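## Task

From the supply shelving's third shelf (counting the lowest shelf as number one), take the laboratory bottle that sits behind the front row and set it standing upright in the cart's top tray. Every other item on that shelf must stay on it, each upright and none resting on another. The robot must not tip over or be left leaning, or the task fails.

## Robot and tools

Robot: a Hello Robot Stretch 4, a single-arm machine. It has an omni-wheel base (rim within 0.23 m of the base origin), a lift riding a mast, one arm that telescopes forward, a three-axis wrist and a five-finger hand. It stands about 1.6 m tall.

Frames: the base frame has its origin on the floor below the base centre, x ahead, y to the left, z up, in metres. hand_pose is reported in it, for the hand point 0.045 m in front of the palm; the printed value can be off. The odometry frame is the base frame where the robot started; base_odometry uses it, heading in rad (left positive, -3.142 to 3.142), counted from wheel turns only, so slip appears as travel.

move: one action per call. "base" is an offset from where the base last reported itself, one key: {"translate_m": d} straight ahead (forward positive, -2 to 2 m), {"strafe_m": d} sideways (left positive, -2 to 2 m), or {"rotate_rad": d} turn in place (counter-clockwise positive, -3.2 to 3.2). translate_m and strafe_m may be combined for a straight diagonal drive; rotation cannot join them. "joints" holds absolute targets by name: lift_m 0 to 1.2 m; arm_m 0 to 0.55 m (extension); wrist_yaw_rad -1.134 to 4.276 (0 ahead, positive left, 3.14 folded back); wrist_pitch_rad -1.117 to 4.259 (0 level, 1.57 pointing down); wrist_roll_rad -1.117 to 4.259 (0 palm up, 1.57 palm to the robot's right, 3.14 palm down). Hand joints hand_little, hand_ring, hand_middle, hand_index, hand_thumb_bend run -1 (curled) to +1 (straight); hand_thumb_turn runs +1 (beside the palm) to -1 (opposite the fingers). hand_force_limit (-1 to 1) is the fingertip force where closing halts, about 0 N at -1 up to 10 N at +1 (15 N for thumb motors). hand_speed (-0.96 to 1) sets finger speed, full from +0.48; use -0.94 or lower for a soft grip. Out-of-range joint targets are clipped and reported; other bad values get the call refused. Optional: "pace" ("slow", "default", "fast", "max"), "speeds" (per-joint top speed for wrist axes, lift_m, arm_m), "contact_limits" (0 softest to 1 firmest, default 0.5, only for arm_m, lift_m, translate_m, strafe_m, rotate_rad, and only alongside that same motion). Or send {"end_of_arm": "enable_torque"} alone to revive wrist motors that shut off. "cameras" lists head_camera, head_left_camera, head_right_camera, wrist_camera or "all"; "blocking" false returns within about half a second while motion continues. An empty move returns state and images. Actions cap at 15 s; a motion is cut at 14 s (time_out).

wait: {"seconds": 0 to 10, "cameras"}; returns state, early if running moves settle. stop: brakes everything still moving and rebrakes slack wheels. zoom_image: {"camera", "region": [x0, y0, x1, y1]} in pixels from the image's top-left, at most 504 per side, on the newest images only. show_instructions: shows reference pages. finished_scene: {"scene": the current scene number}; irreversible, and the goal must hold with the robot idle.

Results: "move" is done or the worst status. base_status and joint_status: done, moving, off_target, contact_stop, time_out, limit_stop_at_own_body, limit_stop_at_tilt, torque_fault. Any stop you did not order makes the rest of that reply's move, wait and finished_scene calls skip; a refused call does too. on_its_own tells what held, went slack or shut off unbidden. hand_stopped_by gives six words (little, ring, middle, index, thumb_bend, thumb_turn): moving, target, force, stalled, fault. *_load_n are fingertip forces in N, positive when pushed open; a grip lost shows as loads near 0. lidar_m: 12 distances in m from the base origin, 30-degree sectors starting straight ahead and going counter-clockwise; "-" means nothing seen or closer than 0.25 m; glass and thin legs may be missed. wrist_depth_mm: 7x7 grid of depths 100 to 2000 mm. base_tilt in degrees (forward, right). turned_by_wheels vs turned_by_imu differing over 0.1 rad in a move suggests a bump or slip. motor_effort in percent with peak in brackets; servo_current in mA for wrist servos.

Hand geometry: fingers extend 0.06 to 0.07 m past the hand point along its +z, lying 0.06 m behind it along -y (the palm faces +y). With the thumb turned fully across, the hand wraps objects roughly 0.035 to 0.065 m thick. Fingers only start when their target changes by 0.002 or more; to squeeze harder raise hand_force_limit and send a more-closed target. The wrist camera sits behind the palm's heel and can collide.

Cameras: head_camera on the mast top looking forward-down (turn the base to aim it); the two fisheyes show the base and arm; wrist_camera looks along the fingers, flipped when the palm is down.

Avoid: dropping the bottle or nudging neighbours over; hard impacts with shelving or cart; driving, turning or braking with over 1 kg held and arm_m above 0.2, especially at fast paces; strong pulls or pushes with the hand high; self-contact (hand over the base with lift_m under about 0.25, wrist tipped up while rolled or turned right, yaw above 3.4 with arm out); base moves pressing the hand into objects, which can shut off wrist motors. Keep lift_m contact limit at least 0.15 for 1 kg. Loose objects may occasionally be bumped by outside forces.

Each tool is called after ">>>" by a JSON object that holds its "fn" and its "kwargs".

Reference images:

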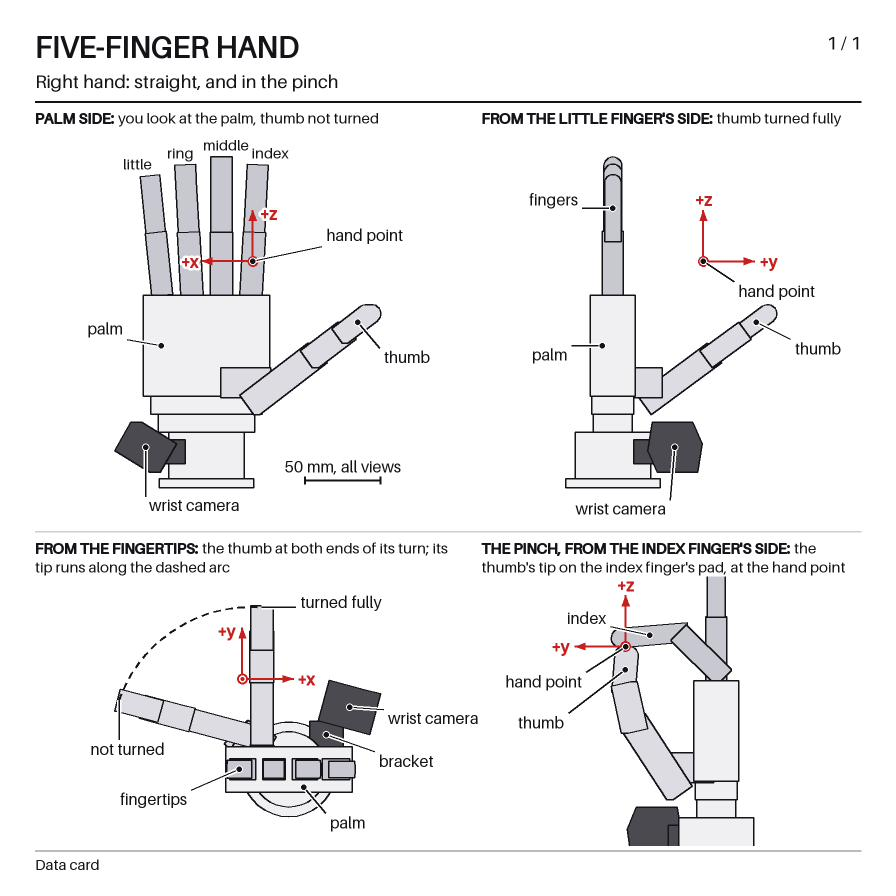

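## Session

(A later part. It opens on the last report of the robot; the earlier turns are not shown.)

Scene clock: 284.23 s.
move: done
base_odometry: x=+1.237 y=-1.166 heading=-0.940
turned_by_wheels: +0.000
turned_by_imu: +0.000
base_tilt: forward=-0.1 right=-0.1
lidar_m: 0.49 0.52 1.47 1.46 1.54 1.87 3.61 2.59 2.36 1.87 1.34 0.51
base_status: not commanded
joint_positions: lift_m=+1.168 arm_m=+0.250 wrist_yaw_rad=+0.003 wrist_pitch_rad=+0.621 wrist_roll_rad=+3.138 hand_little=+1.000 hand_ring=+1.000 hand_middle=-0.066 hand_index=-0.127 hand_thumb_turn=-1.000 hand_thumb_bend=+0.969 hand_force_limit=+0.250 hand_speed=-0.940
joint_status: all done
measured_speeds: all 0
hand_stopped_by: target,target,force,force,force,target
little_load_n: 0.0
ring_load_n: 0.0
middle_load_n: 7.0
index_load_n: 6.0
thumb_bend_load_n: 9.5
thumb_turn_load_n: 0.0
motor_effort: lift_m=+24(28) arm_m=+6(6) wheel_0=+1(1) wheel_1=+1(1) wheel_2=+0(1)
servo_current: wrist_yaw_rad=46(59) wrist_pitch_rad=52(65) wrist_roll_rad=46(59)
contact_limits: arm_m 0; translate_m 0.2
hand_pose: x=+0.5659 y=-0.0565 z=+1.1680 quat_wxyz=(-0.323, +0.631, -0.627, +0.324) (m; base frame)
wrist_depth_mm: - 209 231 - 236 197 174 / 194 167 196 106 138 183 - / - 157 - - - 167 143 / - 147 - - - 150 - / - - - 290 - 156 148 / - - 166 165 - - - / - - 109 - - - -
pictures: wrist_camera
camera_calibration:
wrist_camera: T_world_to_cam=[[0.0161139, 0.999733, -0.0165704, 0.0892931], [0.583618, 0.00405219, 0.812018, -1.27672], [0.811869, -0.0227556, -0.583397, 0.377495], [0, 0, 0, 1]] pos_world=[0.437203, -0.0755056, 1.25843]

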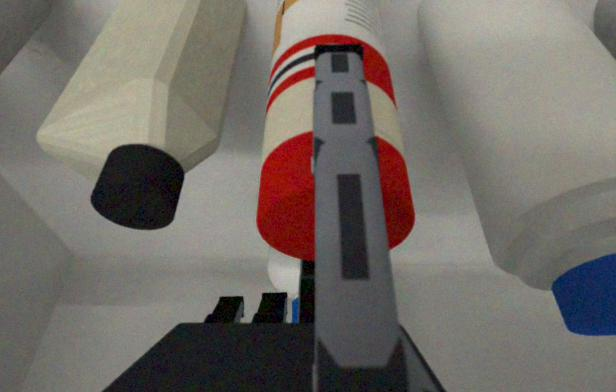

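>>> {"fn": "move", "kwargs": {"joints": {"arm_m": 0.06}, "pace": "slow", "contact_limits": {"arm_m": 0.0}, "cameras": ["head_camera", "wrist_camera"]}}

Scene clock: 292.40 s.
move: done
base_odometry: x=+1.237 y=-1.166 heading=-0.940
turned_by_wheels: +0.000
turned_by_imu: -0.002
base_tilt: forward=-0.1 right=-0.2
lidar_m: 0.31 0.53 1.47 1.46 1.54 1.87 3.60 2.58 2.37 1.87 1.35 0.32
base_status: not commanded
joint_positions: lift_m=+1.168 arm_m=+0.060 wrist_yaw_rad=+0.003 wrist_pitch_rad=+0.621 wrist_roll_rad=+3.138 hand_little=+1.000 hand_ring=+1.000 hand_middle=-0.066 hand_index=-0.127 hand_thumb_turn=-1.000 hand_thumb_bend=+0.969 hand_force_limit=+0.250 hand_speed=-0.940
joint_status: all done
measured_speeds: all 0
hand_stopped_by: target,target,force,force,force,target
little_load_n: 0.0
ring_load_n: 0.0
middle_load_n: 7.0
index_load_n: 6.0
thumb_bend_load_n: 9.5
thumb_turn_load_n: 0.0
motor_effort: lift_m=+24(24) arm_m=-6(8) wheel_0=+0(1) wheel_1=+1(2) wheel_2=+1(1)
servo_current: wrist_yaw_rad=52(65) wrist_pitch_rad=39(59) wrist_roll_rad=52(59)
contact_limits: arm_m 0; translate_m 0.2
hand_pose: x=+0.3763 y=-0.0565 z=+1.1680 quat_wxyz=(-0.323, +0.631, -0.627, +0.324) (m; base frame)
wrist_depth_mm: - 723 741 - - - - / - - - - - - - / - - - - - - - / - 359 377 - - - - / - - 342 - - - - / - - 189 166 - 296 - / - - 109 - - - -
pictures: head_camera, wrist_camera
camera_calibration:
wrist_camera: T_world_to_cam=[[0.0161139, 0.999733, -0.0165704, 0.0923467], [0.583618, 0.00405219, 0.812018, -1.16613], [0.811869, -0.0227556, -0.583397, 0.531344], [0, 0, 0, 1]] pos_world=[0.247703, -0.0755056, 1.25843]

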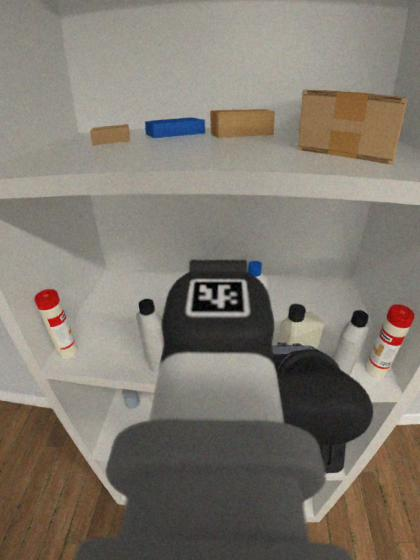

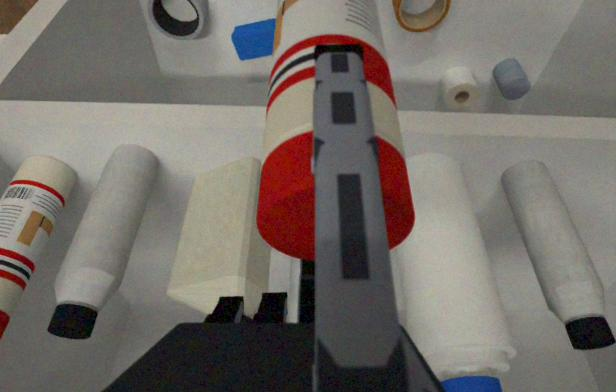

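>>> {"fn": "move", "kwargs": {"base": {"strafe_m": 0.328}, "pace": "slow", "contact_limits": {"strafe_m": 0.2}, "cameras": ["head_camera", "wrist_camera"]}}

Scene clock: 317.50 s.
move: done
base_odometry: x=+1.502 y=-0.973 heading=-0.940
turned_by_wheels: +0.000
turned_by_imu: -0.002
base_tilt: forward=-0.2 right=-0.2
lidar_m: 0.31 1.05 1.16 1.12 1.20 1.65 3.59 3.55 2.65 2.19 0.69 0.52
base_status: done
joint_positions: lift_m=+1.168 arm_m=+0.060 wrist_yaw_rad=+0.003 wrist_pitch_rad=+0.621 wrist_roll_rad=+3.138 hand_little=+1.000 hand_ring=+1.000 hand_middle=-0.066 hand_index=-0.127 hand_thumb_turn=-1.000 hand_thumb_bend=+0.969 hand_force_limit=+0.250 hand_speed=-0.940
joint_status: not commanded
measured_speeds: all 0
hand_stopped_by: target,target,force,force,force,target
little_load_n: 0.0
ring_load_n: 0.0
middle_load_n: 7.0
index_load_n: 6.0
thumb_bend_load_n: 9.5
thumb_turn_load_n: 0.0
motor_effort: lift_m=+24(24) arm_m=-6(6) wheel_0=-2(11) wheel_1=+1(6) wheel_2=+0(5)
servo_current: wrist_yaw_rad=52(65) wrist_pitch_rad=52(65) wrist_roll_rad=46(59)
contact_limits: arm_m 0; strafe_m 0.2
hand_pose: x=+0.3763 y=-0.0565 z=+1.1680 quat_wxyz=(-0.323, +0.631, -0.627, +0.324) (m; base frame)
wrist_depth_mm: 732 - 715 - - 1308 1308 / 866 - - - - - - / - - - - - - - / - 382 - - - - - / 329 345 - - - - 315 / 301 324 166 165 - - 294 / 286 306 109 - - - 289
pictures: head_camera, wrist_camera
camera_calibration:
wrist_camera: T_world_to_cam=[[0.0161139, 0.999733, -0.0165704, 0.0923467], [0.583618, 0.00405219, 0.812018, -1.16613], [0.811869, -0.0227556, -0.583397, 0.531344], [0, 0, 0, 1]] pos_world=[0.247703, -0.0755056, 1.25843]

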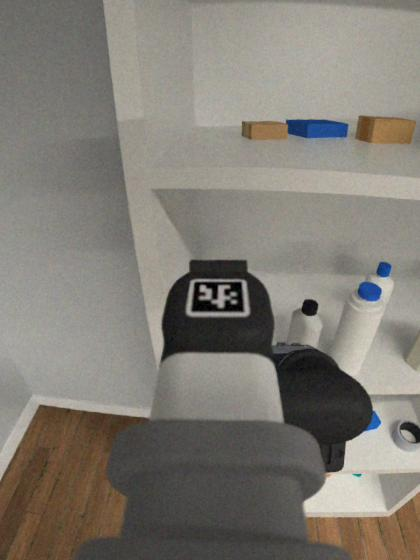

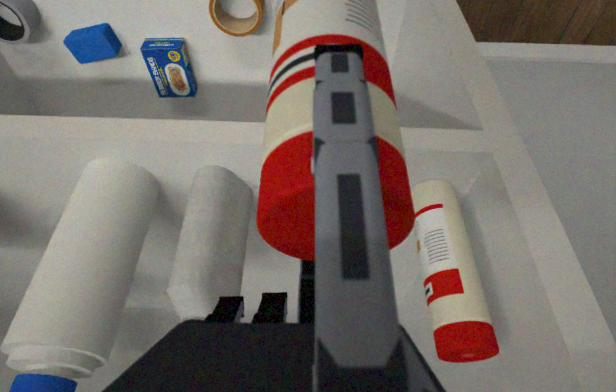

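>>> {"fn": "move", "kwargs": {"joints": {"arm_m": 0.25}, "pace": "slow", "contact_limits": {"arm_m": 0.0}}}

>>> {"fn": "move", "kwargs": {"joints": {"lift_m": 1.147}, "speeds": {"lift_m": 0.03}, "contact_limits": {"lift_m": 0.0}, "cameras": ["wrist_camera"]}}

Scene clock: 331.60 s.
move: done
base_odometry: x=+1.502 y=-0.973 heading=-0.940
turned_by_wheels: +0.000
turned_by_imu: -0.002
base_tilt: forward=-0.1 right=-0.2
lidar_m: 0.51 1.05 1.17 1.12 1.20 1.66 3.59 3.55 2.65 2.18 0.70 0.52
base_status: not commanded
joint_positions: lift_m=+1.168 arm_m=+0.250 wrist_yaw_rad=+0.003 wrist_pitch_rad=+0.621 wrist_roll_rad=+3.138 hand_little=+1.000 hand_ring=+1.000 hand_middle=-0.066 hand_index=-0.127 hand_thumb_turn=-1.000 hand_thumb_bend=+0.969 hand_force_limit=+0.250 hand_speed=-0.940
joint_status: all done
measured_speeds: all 0
hand_stopped_by: target,target,force,force,force,target
little_load_n: 0.0
ring_load_n: 0.0
middle_load_n: 6.5
index_load_n: 6.0
thumb_bend_load_n: 9.5
thumb_turn_load_n: 0.0
motor_effort: lift_m=+24(24) arm_m=+6(8) wheel_0=-2(2) wheel_1=+1(2) wheel_2=+0(1)
servo_current: wrist_yaw_rad=39(59) wrist_pitch_rad=52(65) wrist_roll_rad=46(59)
contact_limits: arm_m 0; strafe_m 0.2
hand_pose: x=+0.5659 y=-0.0565 z=+1.1680 quat_wxyz=(-0.323, +0.631, -0.627, +0.324) (m; base frame)
wrist_depth_mm: 249 - - - - 249 264 / 237 - - 106 - 231 215 / - - - - - 220 192 / - 172 - - - 207 179 / - - - - - 325 190 / - - 166 165 - 320 273 / - - 109 - - - 271
pictures: none

Scene clock: 332.70 s.
move: done
base_odometry: x=+1.502 y=-0.973 heading=-0.940
turned_by_wheels: +0.000
turned_by_imu: +0.000
base_tilt: forward=-0.2 right=-0.2
lidar_m: 0.48 1.05 1.16 1.13 1.19 1.68 3.54 3.57 2.65 2.21 0.70 0.52
base_status: not commanded
joint_positions: lift_m=+1.147 arm_m=+0.250 wrist_yaw_rad=+0.003 wrist_pitch_rad=+0.621 wrist_roll_rad=+3.138 hand_little=+1.000 hand_ring=+1.000 hand_middle=-0.066 hand_index=-0.127 hand_thumb_turn=-1.000 hand_thumb_bend=+0.969 hand_force_limit=+0.250 hand_speed=-0.940
joint_status: all done
measured_speeds: all 0
hand_stopped_by: target,target,force,force,force,target
little_load_n: 0.0
ring_load_n: 0.0
middle_load_n: 7.0
index_load_n: 6.0
thumb_bend_load_n: 9.5
thumb_turn_load_n: 0.0
motor_effort: lift_m=+17(24) arm_m=+6(6) wheel_0=-2(2) wheel_1=+1(2) wheel_2=+0(1)
servo_current: wrist_yaw_rad=39(59) wrist_pitch_rad=20(59) wrist_roll_rad=39(52)
contact_limits: arm_m 0; lift_m 0; strafe_m 0.2
hand_pose: x=+0.5659 y=-0.0565 z=+1.1476 quat_wxyz=(-0.323, +0.631, -0.627, +0.324) (m; base frame)
wrist_depth_mm: 244 - - - - 246 255 / 238 - - 106 - 232 216 / - - - - - 213 192 / - - - - - 327 179 / 155 - - - - 322 174 / - - 166 165 - 322 260 / - - 109 - - - 271
pictures: wrist_camera
camera_calibration:
wrist_camera: T_world_to_cam=[[0.0161139, 0.999733, -0.0165704, 0.0889551], [0.583618, 0.00405219, 0.812018, -1.26016], [0.811869, -0.0227556, -0.583397, 0.365594], [0, 0, 0, 1]] pos_world=[0.437203, -0.0755056, 1.23803]

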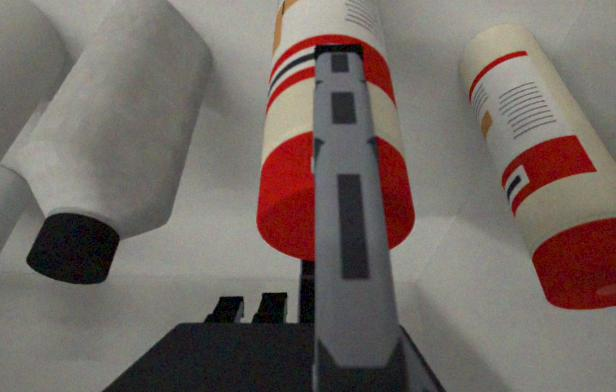

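>>> {"fn": "move", "kwargs": {"joints": {"lift_m": 1.142}, "speeds": {"lift_m": 0.02}, "contact_limits": {"lift_m": 0.0}, "cameras": ["wrist_camera"]}}

Scene clock: 337.43 s.
move: done
base_odometry: x=+1.502 y=-0.973 heading=-0.940
turned_by_wheels: +0.000
turned_by_imu: -0.001
base_tilt: forward=-0.2 right=-0.2
lidar_m: 0.50 1.06 1.17 1.12 1.18 1.67 3.52 3.54 2.65 2.20 0.69 0.53
base_status: not commanded
joint_positions: lift_m=+1.142 arm_m=+0.250 wrist_yaw_rad=+0.003 wrist_pitch_rad=+0.621 wrist_roll_rad=+3.138 hand_little=+1.000 hand_ring=+1.000 hand_middle=-0.066 hand_index=-0.127 hand_thumb_turn=-1.000 hand_thumb_bend=+0.969 hand_force_limit=+0.250 hand_speed=-0.940
joint_status: all done
measured_speeds: all 0
hand_stopped_by: target,target,force,force,force,target
little_load_n: 0.0
ring_load_n: 0.0
middle_load_n: 6.5
index_load_n: 5.5
thumb_bend_load_n: 10.0
thumb_turn_load_n: -0.5
motor_effort: lift_m=+13(16) arm_m=+6(6) wheel_0=-2(2) wheel_1=+1(1) wheel_2=+0(0)
servo_current: wrist_yaw_rad=46(59) wrist_pitch_rad=46(52) wrist_roll_rad=46(52)
contact_limits: arm_m 0; lift_m 0; strafe_m 0.2
hand_pose: x=+0.5659 y=-0.0564 z=+1.1429 quat_wxyz=(-0.323, +0.631, -0.627, +0.324) (m; base frame)
wrist_depth_mm: 242 - - - 172 244 250 / 237 - - 106 - 227 212 / - - - - - 211 190 / - - - - - 332 179 / 152 159 - - - 330 184 / - - 166 166 - 314 279 / - - 109 - - - 265
pictures: wrist_camera
camera_calibration:
wrist_camera: T_world_to_cam=[[0.0163492, 0.999734, -0.0162471, 0.0883746], [0.58361, 0.00365247, 0.812026, -1.25638], [0.811869, -0.0227579, -0.583396, 0.36285], [0, 0, 0, 1]] pos_world=[0.437204, -0.0755045, 1.23333]

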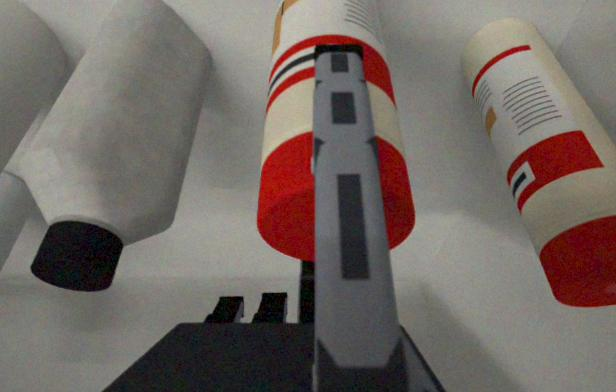

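>>> {"fn": "move", "kwargs": {"joints": {"hand_speed": -0.85, "hand_index": 0.1, "hand_middle": 0.1, "hand_thumb_bend": 1.0}, "cameras": ["wrist_camera"]}}

>>> {"fn": "move", "kwargs": {"joints": {"hand_speed": -0.6, "hand_index": 1, "hand_middle": 1}, "cameras": ["wrist_camera"]}}

Scene clock: 343.97 s.
move: done
base_odometry: x=+1.502 y=-0.973 heading=-0.940
turned_by_wheels: +0.000
turned_by_imu: -0.002
base_tilt: forward=-0.2 right=-0.2
lidar_m: 0.50 1.03 1.15 1.13 1.16 1.70 3.52 3.53 2.65 2.20 0.69 0.53
base_status: not commanded
joint_positions: lift_m=+1.142 arm_m=+0.250 wrist_yaw_rad=+0.003 wrist_pitch_rad=+0.621 wrist_roll_rad=+3.138 hand_little=+1.000 hand_ring=+1.000 hand_middle=+0.100 hand_index=+0.100 hand_thumb_turn=-1.000 hand_thumb_bend=+1.000 hand_force_limit=+0.250 hand_speed=-0.850
joint_status: all done
measured_speeds: all 0
hand_stopped_by: target,target,target,target,target,target
little_load_n: 0.0
ring_load_n: 0.0
middle_load_n: 0.0
index_load_n: 0.0
thumb_bend_load_n: 0.0
thumb_turn_load_n: 0.0
motor_effort: lift_m=+15(16) arm_m=+5(6) wheel_0=-2(2) wheel_1=+1(2) wheel_2=+0(1)
servo_current: wrist_yaw_rad=52(59) wrist_pitch_rad=33(52) wrist_roll_rad=39(59)
contact_limits: arm_m 0; lift_m 0; strafe_m 0.2
hand_pose: x=+0.5659 y=-0.0564 z=+1.1427 quat_wxyz=(-0.323, +0.631, -0.627, +0.324) (m; base frame)
wrist_depth_mm: 241 - 249 - 243 244 249 / 236 - - 107 - 229 215 / 225 - - - - 213 191 / - - - - - 334 179 / 153 - - - - 336 185 / - - 166 166 - 312 279 / - - 109 - - - 265
pictures: wrist_camera
camera_calibration:
wrist_camera: T_world_to_cam=[[0.0163492, 0.999734, -0.0162471, 0.0883713], [0.58361, 0.00365247, 0.812026, -1.25622], [0.811869, -0.0227579, -0.583396, 0.362733], [0, 0, 0, 1]] pos_world=[0.437204, -0.0755045, 1.23313]

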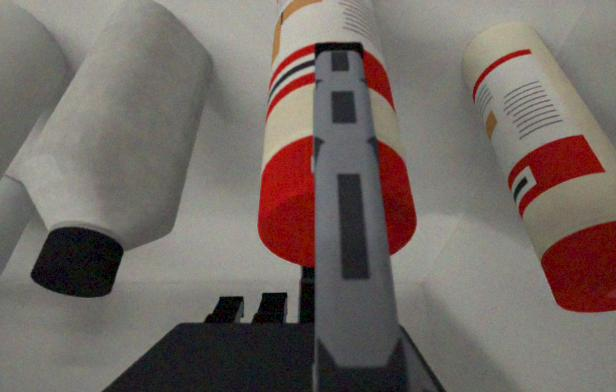

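Scene clock: 345.27 s.
move: done
base_odometry: x=+1.502 y=-0.973 heading=-0.940
turned_by_wheels: +0.000
turned_by_imu: -0.001
base_tilt: forward=-0.1 right=-0.2
lidar_m: 0.49 1.06 1.15 1.13 1.19 1.65 3.53 3.57 2.67 2.20 0.70 0.53
base_status: not commanded
joint_positions: lift_m=+1.142 arm_m=+0.250 wrist_yaw_rad=+0.003 wrist_pitch_rad=+0.621 wrist_roll_rad=+3.138 hand_little=+1.000 hand_ring=+1.000 hand_middle=+1.000 hand_index=+1.000 hand_thumb_turn=-1.000 hand_thumb_bend=+1.000 hand_force_limit=+0.250 hand_speed=-0.600
joint_status: all done
measured_speeds: all 0
hand_stopped_by: target,target,target,target,target,target
little_load_n: 0.0
ring_load_n: 0.0
middle_load_n: 0.0
index_load_n: 0.0
thumb_bend_load_n: 0.0
thumb_turn_load_n: 0.0
motor_effort: lift_m=+15(16) arm_m=+6(6) wheel_0=-2(2) wheel_1=+1(2) wheel_2=+0(1)
servo_current: wrist_yaw_rad=52(65) wrist_pitch_rad=33(52) wrist_roll_rad=52(59)
contact_limits: arm_m 0; lift_m 0; strafe_m 0.2
hand_pose: x=+0.5659 y=-0.0564 z=+1.1427 quat_wxyz=(-0.323, +0.631, -0.627, +0.324) (m; base frame)
wrist_depth_mm: 240 - 248 - 242 245 248 / 236 - - 107 - 229 215 / 227 - - - - 213 191 / - - - - - 336 180 / 152 - - - - 334 185 / - - 166 167 - 312 281 / - - 109 - - - 266
pictures: wrist_camera
camera_calibration:
wrist_camera: T_world_to_cam=[[0.0163492, 0.999734, -0.0162471, 0.0883713], [0.58361, 0.00365247, 0.812026, -1.25622], [0.811869, -0.0227579, -0.583396, 0.362733], [0, 0, 0, 1]] pos_world=[0.437204, -0.0755045, 1.23313]

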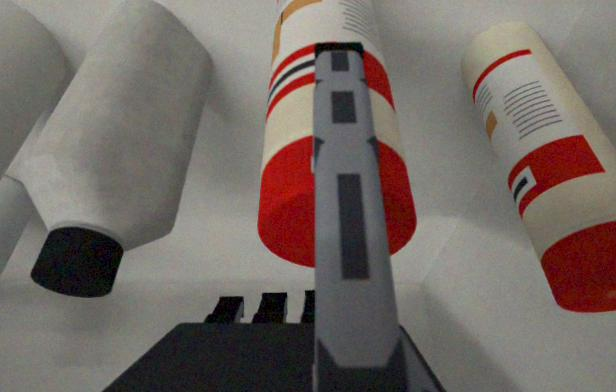

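>>> {"fn": "move", "kwargs": {"joints": {"lift_m": 1.197}, "pace": "slow"}}

>>> {"fn": "move", "kwargs": {"joints": {"arm_m": 0.0}, "speeds": {"arm_m": 0.2}, "contact_limits": {"arm_m": 0.0}, "cameras": ["wrist_camera"]}}

>>> {"fn": "move", "kwargs": {"base": {"translate_m": -0.06, "strafe_m": -0.3}, "joints": {"wrist_pitch_rad": 0.0, "wrist_roll_rad": 1.57}}}

>>> {"fn": "move", "kwargs": {"joints": {"lift_m": 0.93, "hand_thumb_turn": -1}, "cameras": ["head_camera", "wrist_camera"]}}

Scene clock: 355.03 s.
move: done
base_odometry: x=+1.502 y=-0.973 heading=-0.940
turned_by_wheels: +0.000
turned_by_imu: -0.002
base_tilt: forward=-0.1 right=-0.2
lidar_m: 0.49 1.05 1.17 1.09 1.19 1.68 3.62 3.55 2.65 2.18 0.70 0.54
base_status: not commanded
joint_positions: lift_m=+1.197 arm_m=+0.250 wrist_yaw_rad=+0.003 wrist_pitch_rad=+0.621 wrist_roll_rad=+3.138 hand_little=+1.000 hand_ring=+1.000 hand_middle=+1.000 hand_index=+1.000 hand_thumb_turn=-1.000 hand_thumb_bend=+1.000 hand_force_limit=+0.250 hand_speed=-0.600
joint_status: all done
measured_speeds: all 0
hand_stopped_by: target,target,target,target,target,target
little_load_n: 0.0
ring_load_n: 0.0
middle_load_n: 0.0
index_load_n: 0.0
thumb_bend_load_n: 0.0
thumb_turn_load_n: 0.5
motor_effort: lift_m=+23(28) arm_m=+6(6) wheel_0=-2(2) wheel_1=+1(2) wheel_2=+0(1)
servo_current: wrist_yaw_rad=39(59) wrist_pitch_rad=39(65) wrist_roll_rad=46(59)
contact_limits: arm_m 0; strafe_m 0.2
hand_pose: x=+0.5659 y=-0.0564 z=+1.1970 quat_wxyz=(-0.323, +0.631, -0.627, +0.324) (m; base frame)
wrist_depth_mm: 251 - - - - 247 267 / 237 - - 106 - 229 215 / 226 189 - - - 222 191 / - 195 - - - 314 197 / - - - - - 330 281 / - - 166 167 - 314 267 / - - 109 - - - 265
pictures: none

Scene clock: 357.07 s.
move: done
base_odometry: x=+1.502 y=-0.973 heading=-0.940
turned_by_wheels: +0.000
turned_by_imu: -0.001
base_tilt: forward=-0.1 right=-0.2
lidar_m: 0.51 1.05 1.18 1.11 1.20 1.66 3.58 3.57 2.63 2.20 0.70 0.53
base_status: not commanded
joint_positions: lift_m=+1.197 arm_m=+0.000 wrist_yaw_rad=+0.003 wrist_pitch_rad=+0.621 wrist_roll_rad=+3.138 hand_little=+1.000 hand_ring=+1.000 hand_middle=+1.000 hand_index=+1.000 hand_thumb_turn=-1.000 hand_thumb_bend=+1.000 hand_force_limit=+0.250 hand_speed=-0.600
joint_status: all done
measured_speeds: all 0
hand_stopped_by: target,target,target,target,target,target
little_load_n: 0.0
ring_load_n: 0.0
middle_load_n: 0.0
index_load_n: 0.0
thumb_bend_load_n: 0.0
thumb_turn_load_n: 0.0
motor_effort: lift_m=+23(24) arm_m=-6(8) wheel_0=-2(2) wheel_1=+1(2) wheel_2=+0(1)
servo_current: wrist_yaw_rad=52(59) wrist_pitch_rad=33(52) wrist_roll_rad=46(52)
contact_limits: arm_m 0; strafe_m 0.2
hand_pose: x=+0.3163 y=-0.0564 z=+1.1970 quat_wxyz=(-0.323, +0.631, -0.627, +0.324) (m; base frame)
wrist_depth_mm: 778 - 778 - - 1308 1336 / 891 - - - - - - / - - - - - - - / - 439 - - - - - / - 410 - - - - - / - 377 167 167 - - - / - 347 109 - - - 320
pictures: wrist_camera
camera_calibration:
wrist_camera: T_world_to_cam=[[0.0163492, 0.999734, -0.0162471, 0.0933327], [0.58361, 0.00365247, 0.812026, -1.1547], [0.811869, -0.0227579, -0.583396, 0.596973], [0, 0, 0, 1]] pos_world=[0.187704, -0.0755045, 1.28743]

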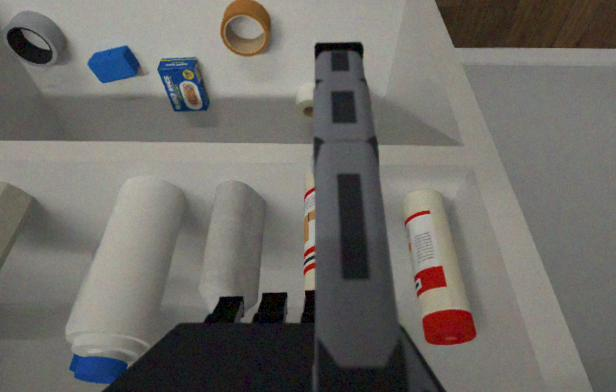

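Scene clock: 359.50 s.
move: done
base_odometry: x=+1.225 y=-1.101 heading=-0.940
turned_by_wheels: +0.000
turned_by_imu: -0.001
base_tilt: forward=-0.1 right=-0.2
lidar_m: 0.54 0.60 1.49 1.43 1.53 1.81 3.80 2.59 2.38 1.89 1.44 0.57
base_status: done
joint_positions: lift_m=+1.197 arm_m=+0.000 wrist_yaw_rad=+0.003 wrist_pitch_rad=+0.012 wrist_roll_rad=+1.573 hand_little=+1.000 hand_ring=+1.000 hand_middle=+1.000 hand_index=+1.000 hand_thumb_turn=-1.000 hand_thumb_bend=+1.000 hand_force_limit=+0.250 hand_speed=-0.600
joint_status: all done
measured_speeds: all 0
hand_stopped_by: target,target,target,target,target,target
little_load_n: 0.0
ring_load_n: 0.0
middle_load_n: 0.0
index_load_n: 0.0
thumb_bend_load_n: 0.0
thumb_turn_load_n: 0.5
motor_effort: lift_m=+22(24) arm_m=-6(6) wheel_0=+0(9) wheel_1=+1(9) wheel_2=+0(8)
servo_current: wrist_yaw_rad=65(65) wrist_pitch_rad=72(221) wrist_roll_rad=39(111)
contact_limits: arm_m 0
hand_pose: x=+0.3925 y=-0.1470 z=+1.3413 quat_wxyz=(-0.002, +0.711, +0.000, +0.703) (m; base frame)
wrist_depth_mm: - - 315 - - - 347 / 759 418 368 - - - - / 768 439 359 - - - 375 / 778 - 322 - - - - / 778 - 324 - - - - / 788 - 189 167 - 389 375 / 788 - 109 - - - 359
pictures: none

Scene clock: 361.67 s.
move: done
base_odometry: x=+1.225 y=-1.101 heading=-0.940
turned_by_wheels: +0.000
turned_by_imu: -0.001
base_tilt: forward=-0.2 right=-0.2
lidar_m: 0.54 0.58 1.48 1.42 1.51 1.81 3.50 2.62 2.32 1.88 1.41 0.59
base_status: not commanded
joint_positions: lift_m=+0.930 arm_m=+0.000 wrist_yaw_rad=+0.003 wrist_pitch_rad=+0.012 wrist_roll_rad=+1.573 hand_little=+1.000 hand_ring=+1.000 hand_middle=+1.000 hand_index=+1.000 hand_thumb_turn=-1.000 hand_thumb_bend=+1.000 hand_force_limit=+0.250 hand_speed=-0.600
joint_status: all done
measured_speeds: all 0
hand_stopped_by: target,target,target,target,target,target
little_load_n: 0.0
ring_load_n: 0.0
middle_load_n: 0.0
index_load_n: 0.0
thumb_bend_load_n: 0.0
thumb_turn_load_n: 0.5
motor_effort: lift_m=+16(21) arm_m=-6(6) wheel_0=+0(1) wheel_1=+0(1) wheel_2=+0(0)
servo_current: wrist_yaw_rad=52(65) wrist_pitch_rad=78(85) wrist_roll_rad=39(59)
contact_limits: arm_m 0
hand_pose: x=+0.3925 y=-0.1470 z=+1.0749 quat_wxyz=(-0.002, +0.711, +0.000, +0.703) (m; base frame)
wrist_depth_mm: 430 - - - 338 - - / 430 - - - - - 768 / 424 - - 373 - - 768 / 424 - - - - - 778 / 404 - - - - - 798 / 418 - 166 167 - - 788 / 415 - 109 - - - 798
pictures: head_camera, wrist_camera
camera_calibration:
wrist_camera: T_world_to_cam=[[0.0129991, 0.00360376, -0.999909, 1.09295], [-0.000112326, 0.999994, 0.0036026, 0.144843], [0.999916, 0.0000654853, 0.0129994, -0.249692], [0, 0, 0, 1]] pos_world=[0.23548, -0.148765, 1.09558]

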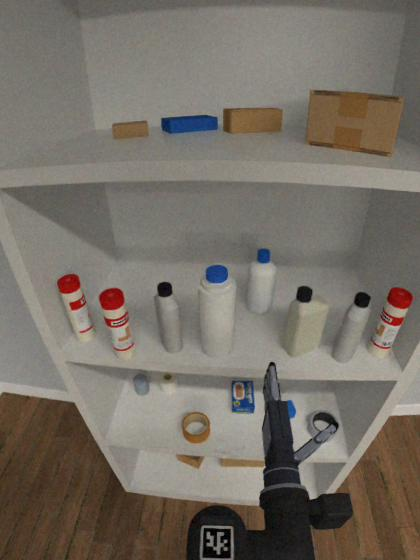

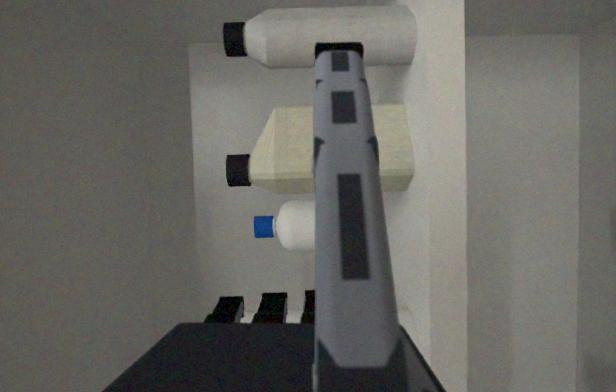

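>>> {"fn": "move", "kwargs": {"base": {"strafe_m": 0.025}, "joints": {"lift_m": 0.88, "hand_thumb_bend": 0.2}, "pace": "slow"}}

>>> {"fn": "move", "kwargs": {"joints": {"arm_m": 0.14}, "pace": "slow", "contact_limits": {"arm_m": 0.0}, "cameras": ["wrist_camera", "head_camera"]}}

Scene clock: 422.80 s.
move: done
base_odometry: x=+1.245 y=-1.087 heading=-0.940
turned_by_wheels: +0.000
turned_by_imu: -0.002
base_tilt: forward=-0.2 right=-0.2
lidar_m: 0.53 0.60 1.46 1.40 1.50 1.77 3.48 2.64 2.39 1.90 1.44 0.57
base_status: done
joint_positions: lift_m=+0.880 arm_m=+0.000 wrist_yaw_rad=+0.003 wrist_pitch_rad=+0.012 wrist_roll_rad=+1.573 hand_little=+1.000 hand_ring=+1.000 hand_middle=+1.000 hand_index=+1.000 hand_thumb_turn=-1.000 hand_thumb_bend=+0.200 hand_force_limit=+0.250 hand_speed=-0.600
joint_status: all done
measured_speeds: all 0
hand_stopped_by: target,target,target,target,target,target
little_load_n: 0.0
ring_load_n: 0.0
middle_load_n: 0.0
index_load_n: 0.5
thumb_bend_load_n: 0.0
thumb_turn_load_n: 0.5
motor_effort: lift_m=+16(18) arm_m=-6(6) wheel_0=-1(10) wheel_1=+0(5) wheel_2=+0(4)
servo_current: wrist_yaw_rad=52(59) wrist_pitch_rad=85(85) wrist_roll_rad=52(59)
contact_limits: arm_m 0
hand_pose: x=+0.3925 y=-0.1470 z=+1.0249 quat_wxyz=(-0.002, +0.711, +0.000, +0.703) (m; base frame)
wrist_depth_mm: - - 345 - - - 750 / - - 382 379 - - 768 / - - 368 362 320 - 778 / - - - - - - 768 / - - - - - - 788 / - - 211 186 - - 798 / - - 109 - - - 788
pictures: none

Scene clock: 425.50 s.
move: done
base_odometry: x=+1.245 y=-1.087 heading=-0.940
turned_by_wheels: +0.000
turned_by_imu: -0.001
base_tilt: forward=-0.2 right=-0.2
lidar_m: 0.55 0.59 1.46 1.39 1.48 1.78 3.51 2.64 2.37 1.91 1.41 0.58
base_status: not commanded
joint_positions: lift_m=+0.880 arm_m=+0.140 wrist_yaw_rad=+0.003 wrist_pitch_rad=+0.012 wrist_roll_rad=+1.573 hand_little=+1.000 hand_ring=+1.000 hand_middle=+1.000 hand_index=+1.000 hand_thumb_turn=-1.000 hand_thumb_bend=+0.200 hand_force_limit=+0.250 hand_speed=-0.600
joint_status: all done
measured_speeds: all 0
hand_stopped_by: target,target,target,target,target,target
little_load_n: 0.0
ring_load_n: 0.0
middle_load_n: 0.0
index_load_n: 0.0
thumb_bend_load_n: 0.0
thumb_turn_load_n: 0.0
motor_effort: lift_m=+16(16) arm_m=+6(7) wheel_0=-1(1) wheel_1=+0(1) wheel_2=+0(1)
servo_current: wrist_yaw_rad=52(59) wrist_pitch_rad=72(85) wrist_roll_rad=46(52)
contact_limits: arm_m 0
hand_pose: x=+0.5321 y=-0.1470 z=+1.0249 quat_wxyz=(-0.002, +0.711, +0.000, +0.703) (m; base frame)
wrist_depth_mm: - - 239 243 206 178 - / - 234 223 223 210 181 - / - 234 227 222 190 - - / - - - - 183 - - / - - - - - 185 - / - - 166 167 - - - / - 231 109 - - - -
pictures: head_camera, wrist_camera
camera_calibration:
wrist_camera: T_world_to_cam=[[0.0129991, 0.00360376, -0.999909, 1.04114], [-0.000112326, 0.999994, 0.0036026, 0.145039], [0.999916, 0.0000654853, 0.0129994, -0.38863], [0, 0, 0, 1]] pos_world=[0.37508, -0.148765, 1.04558]

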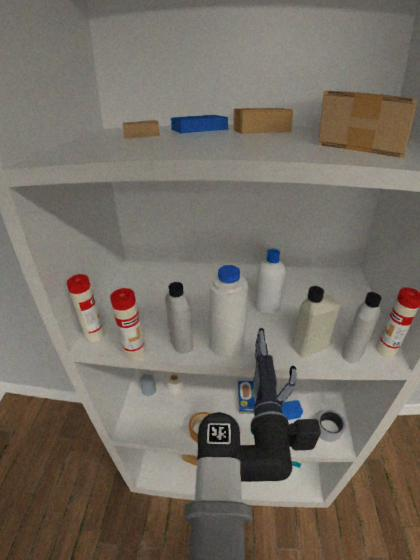

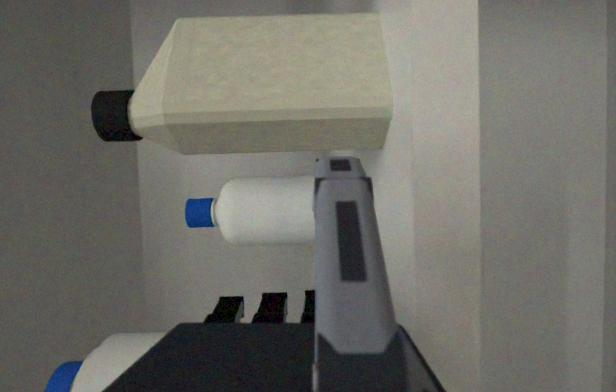

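>>> {"fn": "move", "kwargs": {"joints": {"arm_m": 0.262}, "pace": "slow", "contact_limits": {"arm_m": 0.0}, "cameras": ["wrist_camera", "head_camera"]}}

Scene clock: 443.90 s.
move: done
base_odometry: x=+1.245 y=-1.087 heading=-0.940
turned_by_wheels: +0.000
turned_by_imu: -0.002
base_tilt: forward=-0.1 right=-0.2
lidar_m: 0.54 0.58 1.45 1.39 1.48 1.81 3.46 2.65 2.39 1.92 1.45 0.56
base_status: not commanded
joint_positions: lift_m=+0.880 arm_m=+0.262 wrist_yaw_rad=+0.003 wrist_pitch_rad=+0.012 wrist_roll_rad=+1.573 hand_little=+1.000 hand_ring=+1.000 hand_middle=+1.000 hand_index=+1.000 hand_thumb_turn=-1.000 hand_thumb_bend=+0.200 hand_force_limit=+0.250 hand_speed=-0.600
joint_status: all done
measured_speeds: all 0
hand_stopped_by: target,target,target,target,target,target
little_load_n: 0.0
ring_load_n: 0.0
middle_load_n: 0.0
index_load_n: 0.0
thumb_bend_load_n: 0.0
thumb_turn_load_n: 0.0
motor_effort: lift_m=+15(16) arm_m=+6(8) wheel_0=+0(1) wheel_1=+0(1) wheel_2=+0(1)
servo_current: wrist_yaw_rad=52(65) wrist_pitch_rad=72(85) wrist_roll_rad=46(59)
contact_limits: arm_m 0
hand_pose: x=+0.6541 y=-0.1470 z=+1.0249 quat_wxyz=(-0.002, +0.711, +0.000, +0.703) (m; base frame)
wrist_depth_mm: - - - - - - - / 114 - - - - 115 - / - - - - 167 115 - / - - 258 257 168 - - / - - 260 264 - 128 - / - - 166 167 - - - / - - 109 - - - -
pictures: head_camera, wrist_camera
camera_calibration:
wrist_camera: T_world_to_cam=[[0.0129991, 0.00360376, -0.999909, 1.03956], [-0.000112326, 0.999994, 0.0036026, 0.145053], [0.999916, 0.0000654853, 0.0129994, -0.51062], [0, 0, 0, 1]] pos_world=[0.49708, -0.148765, 1.04558]

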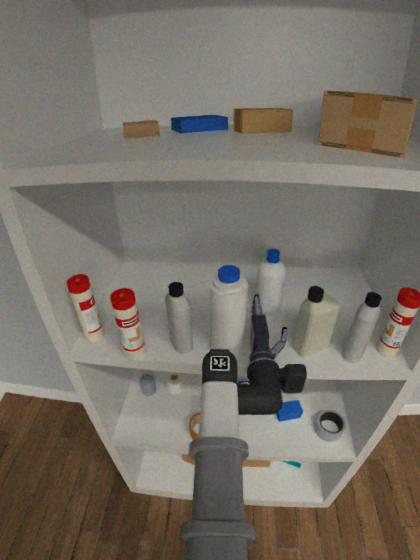

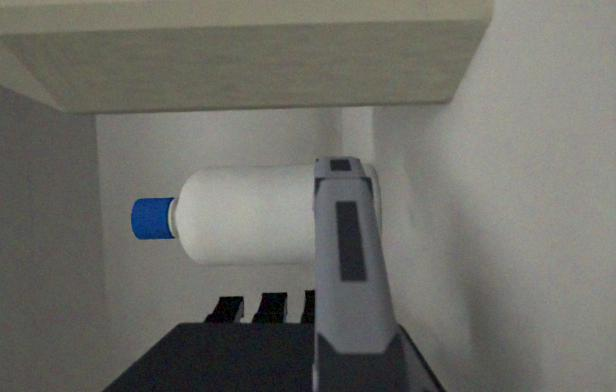

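>>> {"fn": "move", "kwargs": {"base": {"strafe_m": 0.034}, "pace": "slow", "contact_limits": {"strafe_m": 0.3}, "cameras": ["wrist_camera", "head_camera"]}}

Scene clock: 473.93 s.
move: done
base_odometry: x=+1.272 y=-1.066 heading=-0.940
turned_by_wheels: +0.000
turned_by_imu: -0.002
base_tilt: forward=-0.1 right=-0.2
lidar_m: 0.55 0.60 1.42 1.38 1.47 1.75 3.45 2.66 2.44 1.94 0.78 0.56
base_status: done
joint_positions: lift_m=+0.880 arm_m=+0.262 wrist_yaw_rad=+0.003 wrist_pitch_rad=+0.012 wrist_roll_rad=+1.573 hand_little=+1.000 hand_ring=+1.000 hand_middle=+1.000 hand_index=+1.000 hand_thumb_turn=-1.000 hand_thumb_bend=+0.200 hand_force_limit=+0.250 hand_speed=-0.600
joint_status: not commanded
measured_speeds: all 0
hand_stopped_by: target,target,target,target,target,target
little_load_n: 0.0
ring_load_n: 0.0
middle_load_n: 0.0
index_load_n: 0.0
thumb_bend_load_n: 0.0
thumb_turn_load_n: 0.0
motor_effort: lift_m=+16(16) arm_m=+5(6) wheel_0=+0(11) wheel_1=+0(6) wheel_2=+0(5)
servo_current: wrist_yaw_rad=39(65) wrist_pitch_rad=72(91) wrist_roll_rad=46(52)
contact_limits: arm_m 0; strafe_m 0.3
hand_pose: x=+0.6541 y=-0.1470 z=+1.0249 quat_wxyz=(-0.002, +0.711, +0.000, +0.703) (m; base frame)
wrist_depth_mm: - 131 - 137 163 113 - / - - - - 184 124 - / - - 260 258 187 116 - / - 279 259 260 168 - - / - - - - - 128 - / - - 166 167 - - - / - - 109 - - - -
pictures: head_camera, wrist_camera
camera_calibration:
wrist_camera: T_world_to_cam=[[0.0129985, 0.00350536, -0.999909, 1.03954], [-0.000110769, 0.999994, 0.00350422, 0.145155], [0.999916, 0.0000652097, 0.0129988, -0.510619], [0, 0, 0, 1]] pos_world=[0.49708, -0.148765, 1.04558]

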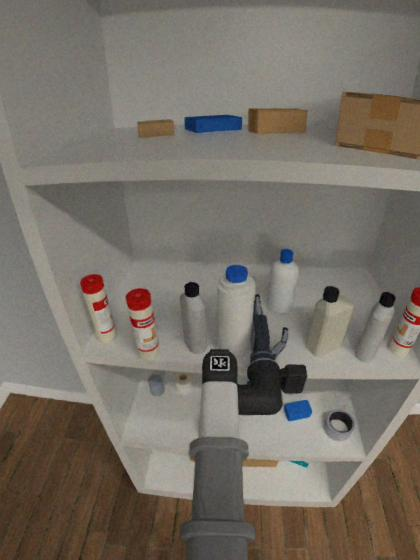

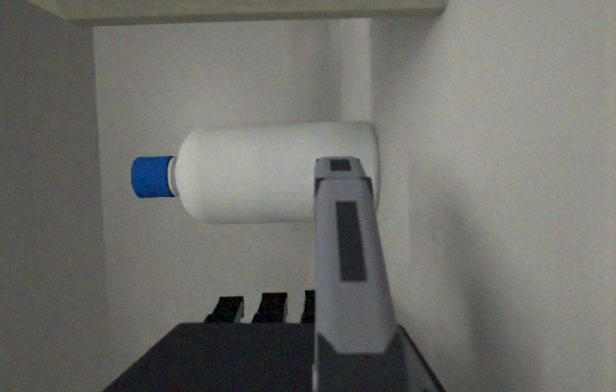

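>>> {"fn": "move", "kwargs": {"base": {"strafe_m": -0.029}, "pace": "slow", "contact_limits": {"strafe_m": 0.2}}}

>>> {"fn": "move", "kwargs": {"joints": {"lift_m": 0.904}, "pace": "slow", "cameras": ["wrist_camera"]}}

>>> {"fn": "move", "kwargs": {"joints": {"arm_m": 0.322}, "pace": "slow", "contact_limits": {"arm_m": 0.0}, "cameras": ["wrist_camera", "head_camera"]}}

Scene clock: 534.33 s.
move: done
base_odometry: x=+1.249 y=-1.084 heading=-0.940
turned_by_wheels: +0.000
turned_by_imu: -0.002
base_tilt: forward=-0.2 right=-0.2
lidar_m: 0.54 0.60 1.45 1.39 1.48 1.78 3.49 2.65 2.36 1.91 1.43 0.55
base_status: done
joint_positions: lift_m=+0.880 arm_m=+0.262 wrist_yaw_rad=+0.003 wrist_pitch_rad=+0.012 wrist_roll_rad=+1.573 hand_little=+1.000 hand_ring=+1.000 hand_middle=+1.000 hand_index=+1.000 hand_thumb_turn=-1.000 hand_thumb_bend=+0.200 hand_force_limit=+0.250 hand_speed=-0.600
joint_status: not commanded
measured_speeds: all 0
hand_stopped_by: target,target,target,target,target,target
little_load_n: 0.0
ring_load_n: 0.0
middle_load_n: 0.0
index_load_n: 0.0
thumb_bend_load_n: 0.0
thumb_turn_load_n: 0.5
motor_effort: lift_m=+16(16) arm_m=+6(6) wheel_0=+2(8) wheel_1=-2(6) wheel_2=+0(5)
servo_current: wrist_yaw_rad=59(65) wrist_pitch_rad=78(85) wrist_roll_rad=52(59)
contact_limits: arm_m 0; strafe_m 0.2
hand_pose: x=+0.6541 y=-0.1470 z=+1.0249 quat_wxyz=(-0.002, +0.711, +0.000, +0.703) (m; base frame)
wrist_depth_mm: - - - - - 106 - / 119 - - - 148 120 - / - - - 283 167 115 - / - 279 259 256 168 - - / - - 259 262 - 128 - / - - 166 167 - - - / - - 109 - - - -
pictures: none

Scene clock: 535.30 s.
move: done
base_odometry: x=+1.249 y=-1.084 heading=-0.940
turned_by_wheels: +0.000
turned_by_imu: +0.000
base_tilt: forward=-0.1 right=-0.2
lidar_m: 0.54 0.58 1.44 1.40 1.48 1.77 3.49 2.67 2.36 1.94 1.42 0.57
base_status: not commanded
joint_positions: lift_m=+0.904 arm_m=+0.262 wrist_yaw_rad=+0.003 wrist_pitch_rad=+0.012 wrist_roll_rad=+1.573 hand_little=+1.000 hand_ring=+1.000 hand_middle=+1.000 hand_index=+1.000 hand_thumb_turn=-1.000 hand_thumb_bend=+0.200 hand_force_limit=+0.250 hand_speed=-0.600
joint_status: all done
measured_speeds: all 0
hand_stopped_by: target,target,target,target,target,target
little_load_n: 0.0
ring_load_n: 0.5
middle_load_n: 0.0
index_load_n: 0.0
thumb_bend_load_n: 0.0
thumb_turn_load_n: 0.0
motor_effort: lift_m=+23(27) arm_m=+6(6) wheel_0=+2(2) wheel_1=-1(2) wheel_2=+0(0)
servo_current: wrist_yaw_rad=59(65) wrist_pitch_rad=72(85) wrist_roll_rad=46(59)
contact_limits: arm_m 0; strafe_m 0.2
hand_pose: x=+0.6541 y=-0.1470 z=+1.0483 quat_wxyz=(-0.002, +0.711, +0.000, +0.703) (m; base frame)
wrist_depth_mm: 107 105 - - - - - / - 121 - - - 129 - / - - - - 244 147 - / - - 259 257 223 159 - / - - 265 262 - 161 124 / - - 166 167 - 151 - / - - 109 - - 151 -
pictures: wrist_camera
camera_calibration:
wrist_camera: T_world_to_cam=[[0.0129985, 0.00350536, -0.999909, 1.06284], [-0.000110769, 0.999994, 0.00350422, 0.145073], [0.999916, 0.0000652097, 0.0129988, -0.510922], [0, 0, 0, 1]] pos_world=[0.49708, -0.148765, 1.06888]

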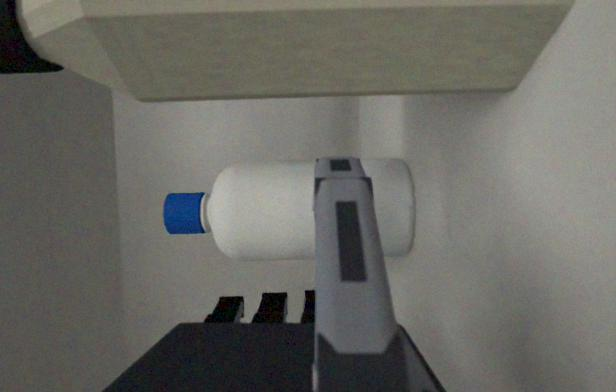

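Scene clock: 537.13 s.
move: done
base_odometry: x=+1.249 y=-1.084 heading=-0.940
turned_by_wheels: +0.000
turned_by_imu: -0.001
base_tilt: forward=-0.1 right=-0.2
lidar_m: 0.54 0.57 1.47 1.40 1.47 1.80 3.48 2.68 2.40 1.91 1.42 0.57
base_status: not commanded
joint_positions: lift_m=+0.904 arm_m=+0.322 wrist_yaw_rad=+0.003 wrist_pitch_rad=+0.012 wrist_roll_rad=+1.573 hand_little=+1.000 hand_ring=+1.000 hand_middle=+1.000 hand_index=+1.000 hand_thumb_turn=-1.000 hand_thumb_bend=+0.200 hand_force_limit=+0.250 hand_speed=-0.600
joint_status: all done
measured_speeds: all 0
hand_stopped_by: target,target,target,target,target,target
little_load_n: 0.0
ring_load_n: 0.0
middle_load_n: 0.0
index_load_n: 0.0
thumb_bend_load_n: 0.0
thumb_turn_load_n: 0.0
motor_effort: lift_m=+23(24) arm_m=+6(8) wheel_0=+2(2) wheel_1=-2(2) wheel_2=+0(0)
servo_current: wrist_yaw_rad=59(59) wrist_pitch_rad=65(85) wrist_roll_rad=52(65)
contact_limits: arm_m 0; strafe_m 0.2
hand_pose: x=+0.7141 y=-0.1470 z=+1.0483 quat_wxyz=(-0.002, +0.711, +0.000, +0.703) (m; base frame)
wrist_depth_mm: - - - - 236 154 - / - - - - 238 156 - / - - 208 213 212 147 - / - 219 196 195 195 158 - / - - 200 200 - 159 124 / - - 166 167 - 151 - / - - 109 - - 151 -
pictures: head_camera, wrist_camera
camera_calibration:
wrist_camera: T_world_to_cam=[[0.0129985, 0.00350536, -0.999909, 1.06206], [-0.000110769, 0.999994, 0.00350422, 0.14508], [0.999916, 0.0000652097, 0.0129988, -0.570917], [0, 0, 0, 1]] pos_world=[0.55708, -0.148765, 1.06888]

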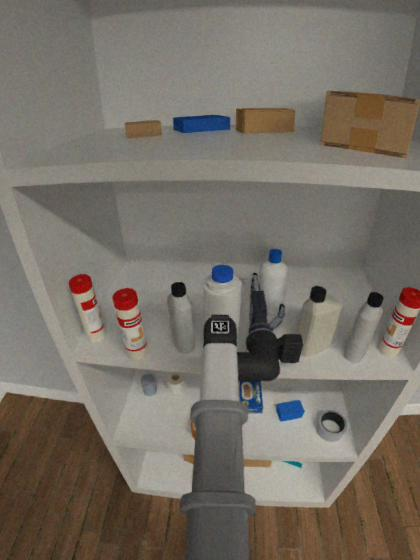

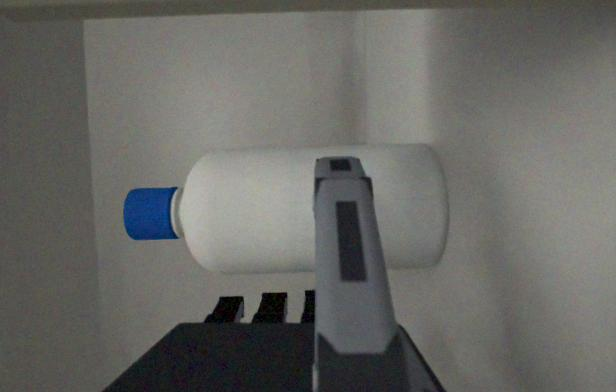

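>>> {"fn": "move", "kwargs": {"base": {"strafe_m": -0.004}, "pace": "slow"}}

>>> {"fn": "move", "kwargs": {"joints": {"arm_m": 0.346}, "pace": "slow", "contact_limits": {"arm_m": 0.0}, "cameras": ["wrist_camera"]}}

>>> {"fn": "move", "kwargs": {"joints": {"hand_thumb_bend": 1.0}, "cameras": ["wrist_camera"]}}

Scene clock: 558.80 s.
move: done
base_odometry: x=+1.246 y=-1.086 heading=-0.940
turned_by_wheels: +0.000
turned_by_imu: -0.002
base_tilt: forward=-0.1 right=-0.2
lidar_m: 0.54 0.60 1.45 1.40 1.50 1.79 3.48 2.68 2.38 1.91 1.42 0.55
base_status: done
joint_positions: lift_m=+0.904 arm_m=+0.322 wrist_yaw_rad=+0.003 wrist_pitch_rad=+0.012 wrist_roll_rad=+1.573 hand_little=+1.000 hand_ring=+1.000 hand_middle=+1.000 hand_index=+1.000 hand_thumb_turn=-1.000 hand_thumb_bend=+0.200 hand_force_limit=+0.250 hand_speed=-0.600
joint_status: not commanded
measured_speeds: all 0
hand_stopped_by: target,target,target,target,target,target
little_load_n: 0.0
ring_load_n: 0.0
middle_load_n: 0.0
index_load_n: -0.5
thumb_bend_load_n: 0.0
thumb_turn_load_n: 0.0
motor_effort: lift_m=+23(24) arm_m=+6(6) wheel_0=+2(7) wheel_1=-2(7) wheel_2=+0(4)
servo_current: wrist_yaw_rad=46(65) wrist_pitch_rad=65(78) wrist_roll_rad=52(59)
contact_limits: arm_m 0
hand_pose: x=+0.7141 y=-0.1470 z=+1.0483 quat_wxyz=(-0.002, +0.711, +0.000, +0.703) (m; base frame)
wrist_depth_mm: - - - - - 166 - / - - - - 238 156 - / - - - - 241 147 - / - 219 198 196 196 159 - / - - 198 198 - 160 124 / - - 166 167 - 151 - / - - 109 - - 151 -
pictures: none

Scene clock: 560.07 s.
move: done
base_odometry: x=+1.246 y=-1.086 heading=-0.940
turned_by_wheels: +0.000
turned_by_imu: -0.001
base_tilt: forward=-0.2 right=-0.2
lidar_m: 0.55 0.60 1.45 1.41 1.50 1.79 3.48 2.65 2.38 1.89 1.46 0.56
base_status: not commanded
joint_positions: lift_m=+0.904 arm_m=+0.346 wrist_yaw_rad=+0.003 wrist_pitch_rad=+0.012 wrist_roll_rad=+1.573 hand_little=+1.000 hand_ring=+1.000 hand_middle=+1.000 hand_index=+1.000 hand_thumb_turn=-1.000 hand_thumb_bend=+0.200 hand_force_limit=+0.250 hand_speed=-0.600
joint_status: all done
measured_speeds: all 0
hand_stopped_by: target,target,target,target,target,target
little_load_n: 0.0
ring_load_n: 0.0
middle_load_n: 0.0
index_load_n: 0.0
thumb_bend_load_n: 0.0
thumb_turn_load_n: 0.0
motor_effort: lift_m=+23(24) arm_m=+6(8) wheel_0=+2(2) wheel_1=-2(3) wheel_2=+0(1)
servo_current: wrist_yaw_rad=26(59) wrist_pitch_rad=52(78) wrist_roll_rad=52(52)
contact_limits: arm_m 0
hand_pose: x=+0.7381 y=-0.1470 z=+1.0483 quat_wxyz=(-0.002, +0.711, +0.000, +0.703) (m; base frame)
wrist_depth_mm: - - - - 397 154 - / - - - - 240 156 - / - - - 183 191 147 - / - 195 172 173 172 158 - / - 194 173 173 - 159 123 / - - 186 186 - 150 - / - - 109 - - 151 -
pictures: wrist_camera
camera_calibration:
wrist_camera: T_world_to_cam=[[0.0129985, 0.00350536, -0.999909, 1.06175], [-0.000110769, 0.999994, 0.00350422, 0.145082], [0.999916, 0.0000652097, 0.0129988, -0.594915], [0, 0, 0, 1]] pos_world=[0.58108, -0.148765, 1.06888]

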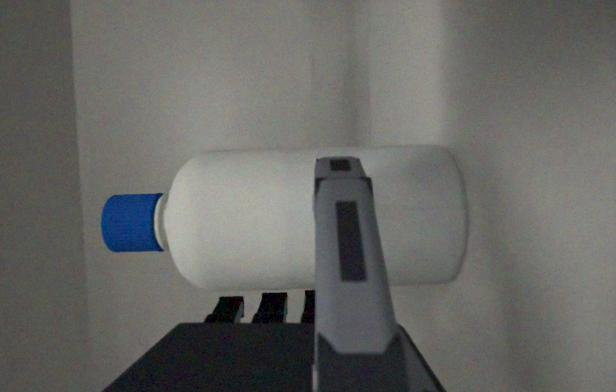

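Scene clock: 561.97 s.
move: done
base_odometry: x=+1.246 y=-1.086 heading=-0.940
turned_by_wheels: +0.000
turned_by_imu: -0.001
base_tilt: forward=-0.1 right=-0.2
lidar_m: 0.54 0.58 1.45 1.41 1.49 1.77 3.50 2.65 2.38 1.91 1.44 0.57
base_status: not commanded
joint_positions: lift_m=+0.904 arm_m=+0.346 wrist_yaw_rad=+0.003 wrist_pitch_rad=+0.012 wrist_roll_rad=+1.573 hand_little=+1.000 hand_ring=+1.000 hand_middle=+1.000 hand_index=+1.000 hand_thumb_turn=-1.000 hand_thumb_bend=+1.000 hand_force_limit=+0.250 hand_speed=-0.600
joint_status: all done
measured_speeds: all 0
hand_stopped_by: target,target,target,target,target,target
little_load_n: 0.0
ring_load_n: 0.0
middle_load_n: 0.0
index_load_n: 0.0
thumb_bend_load_n: -0.5
thumb_turn_load_n: 0.5
motor_effort: lift_m=+23(24) arm_m=+6(6) wheel_0=+1(2) wheel_1=-2(2) wheel_2=+0(0)
servo_current: wrist_yaw_rad=33(65) wrist_pitch_rad=59(91) wrist_roll_rad=46(59)
contact_limits: arm_m 0
hand_pose: x=+0.7381 y=-0.1470 z=+1.0483 quat_wxyz=(-0.002, +0.711, +0.000, +0.703) (m; base frame)
wrist_depth_mm: - - - - 236 154 - / - - - - 216 156 - / - - - - - 147 - / - 194 173 172 - 158 - / - 194 173 173 - 150 124 / - - 186 186 - 150 - / - - 109 - - 151 -
pictures: wrist_camera
camera_calibration:
wrist_camera: T_world_to_cam=[[0.0129985, 0.00350536, -0.999909, 1.06175], [-0.000110769, 0.999994, 0.00350422, 0.145082], [0.999916, 0.0000652097, 0.0129988, -0.594915], [0, 0, 0, 1]] pos_world=[0.58108, -0.148765, 1.06888]

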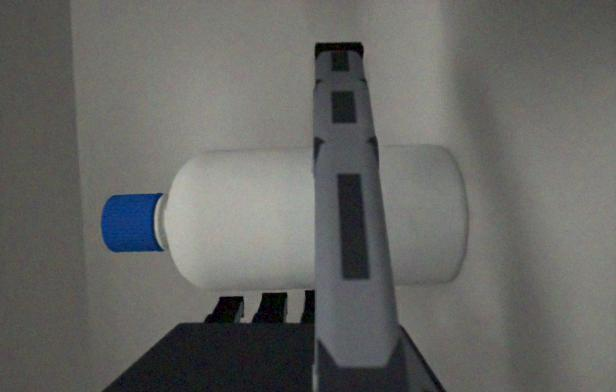

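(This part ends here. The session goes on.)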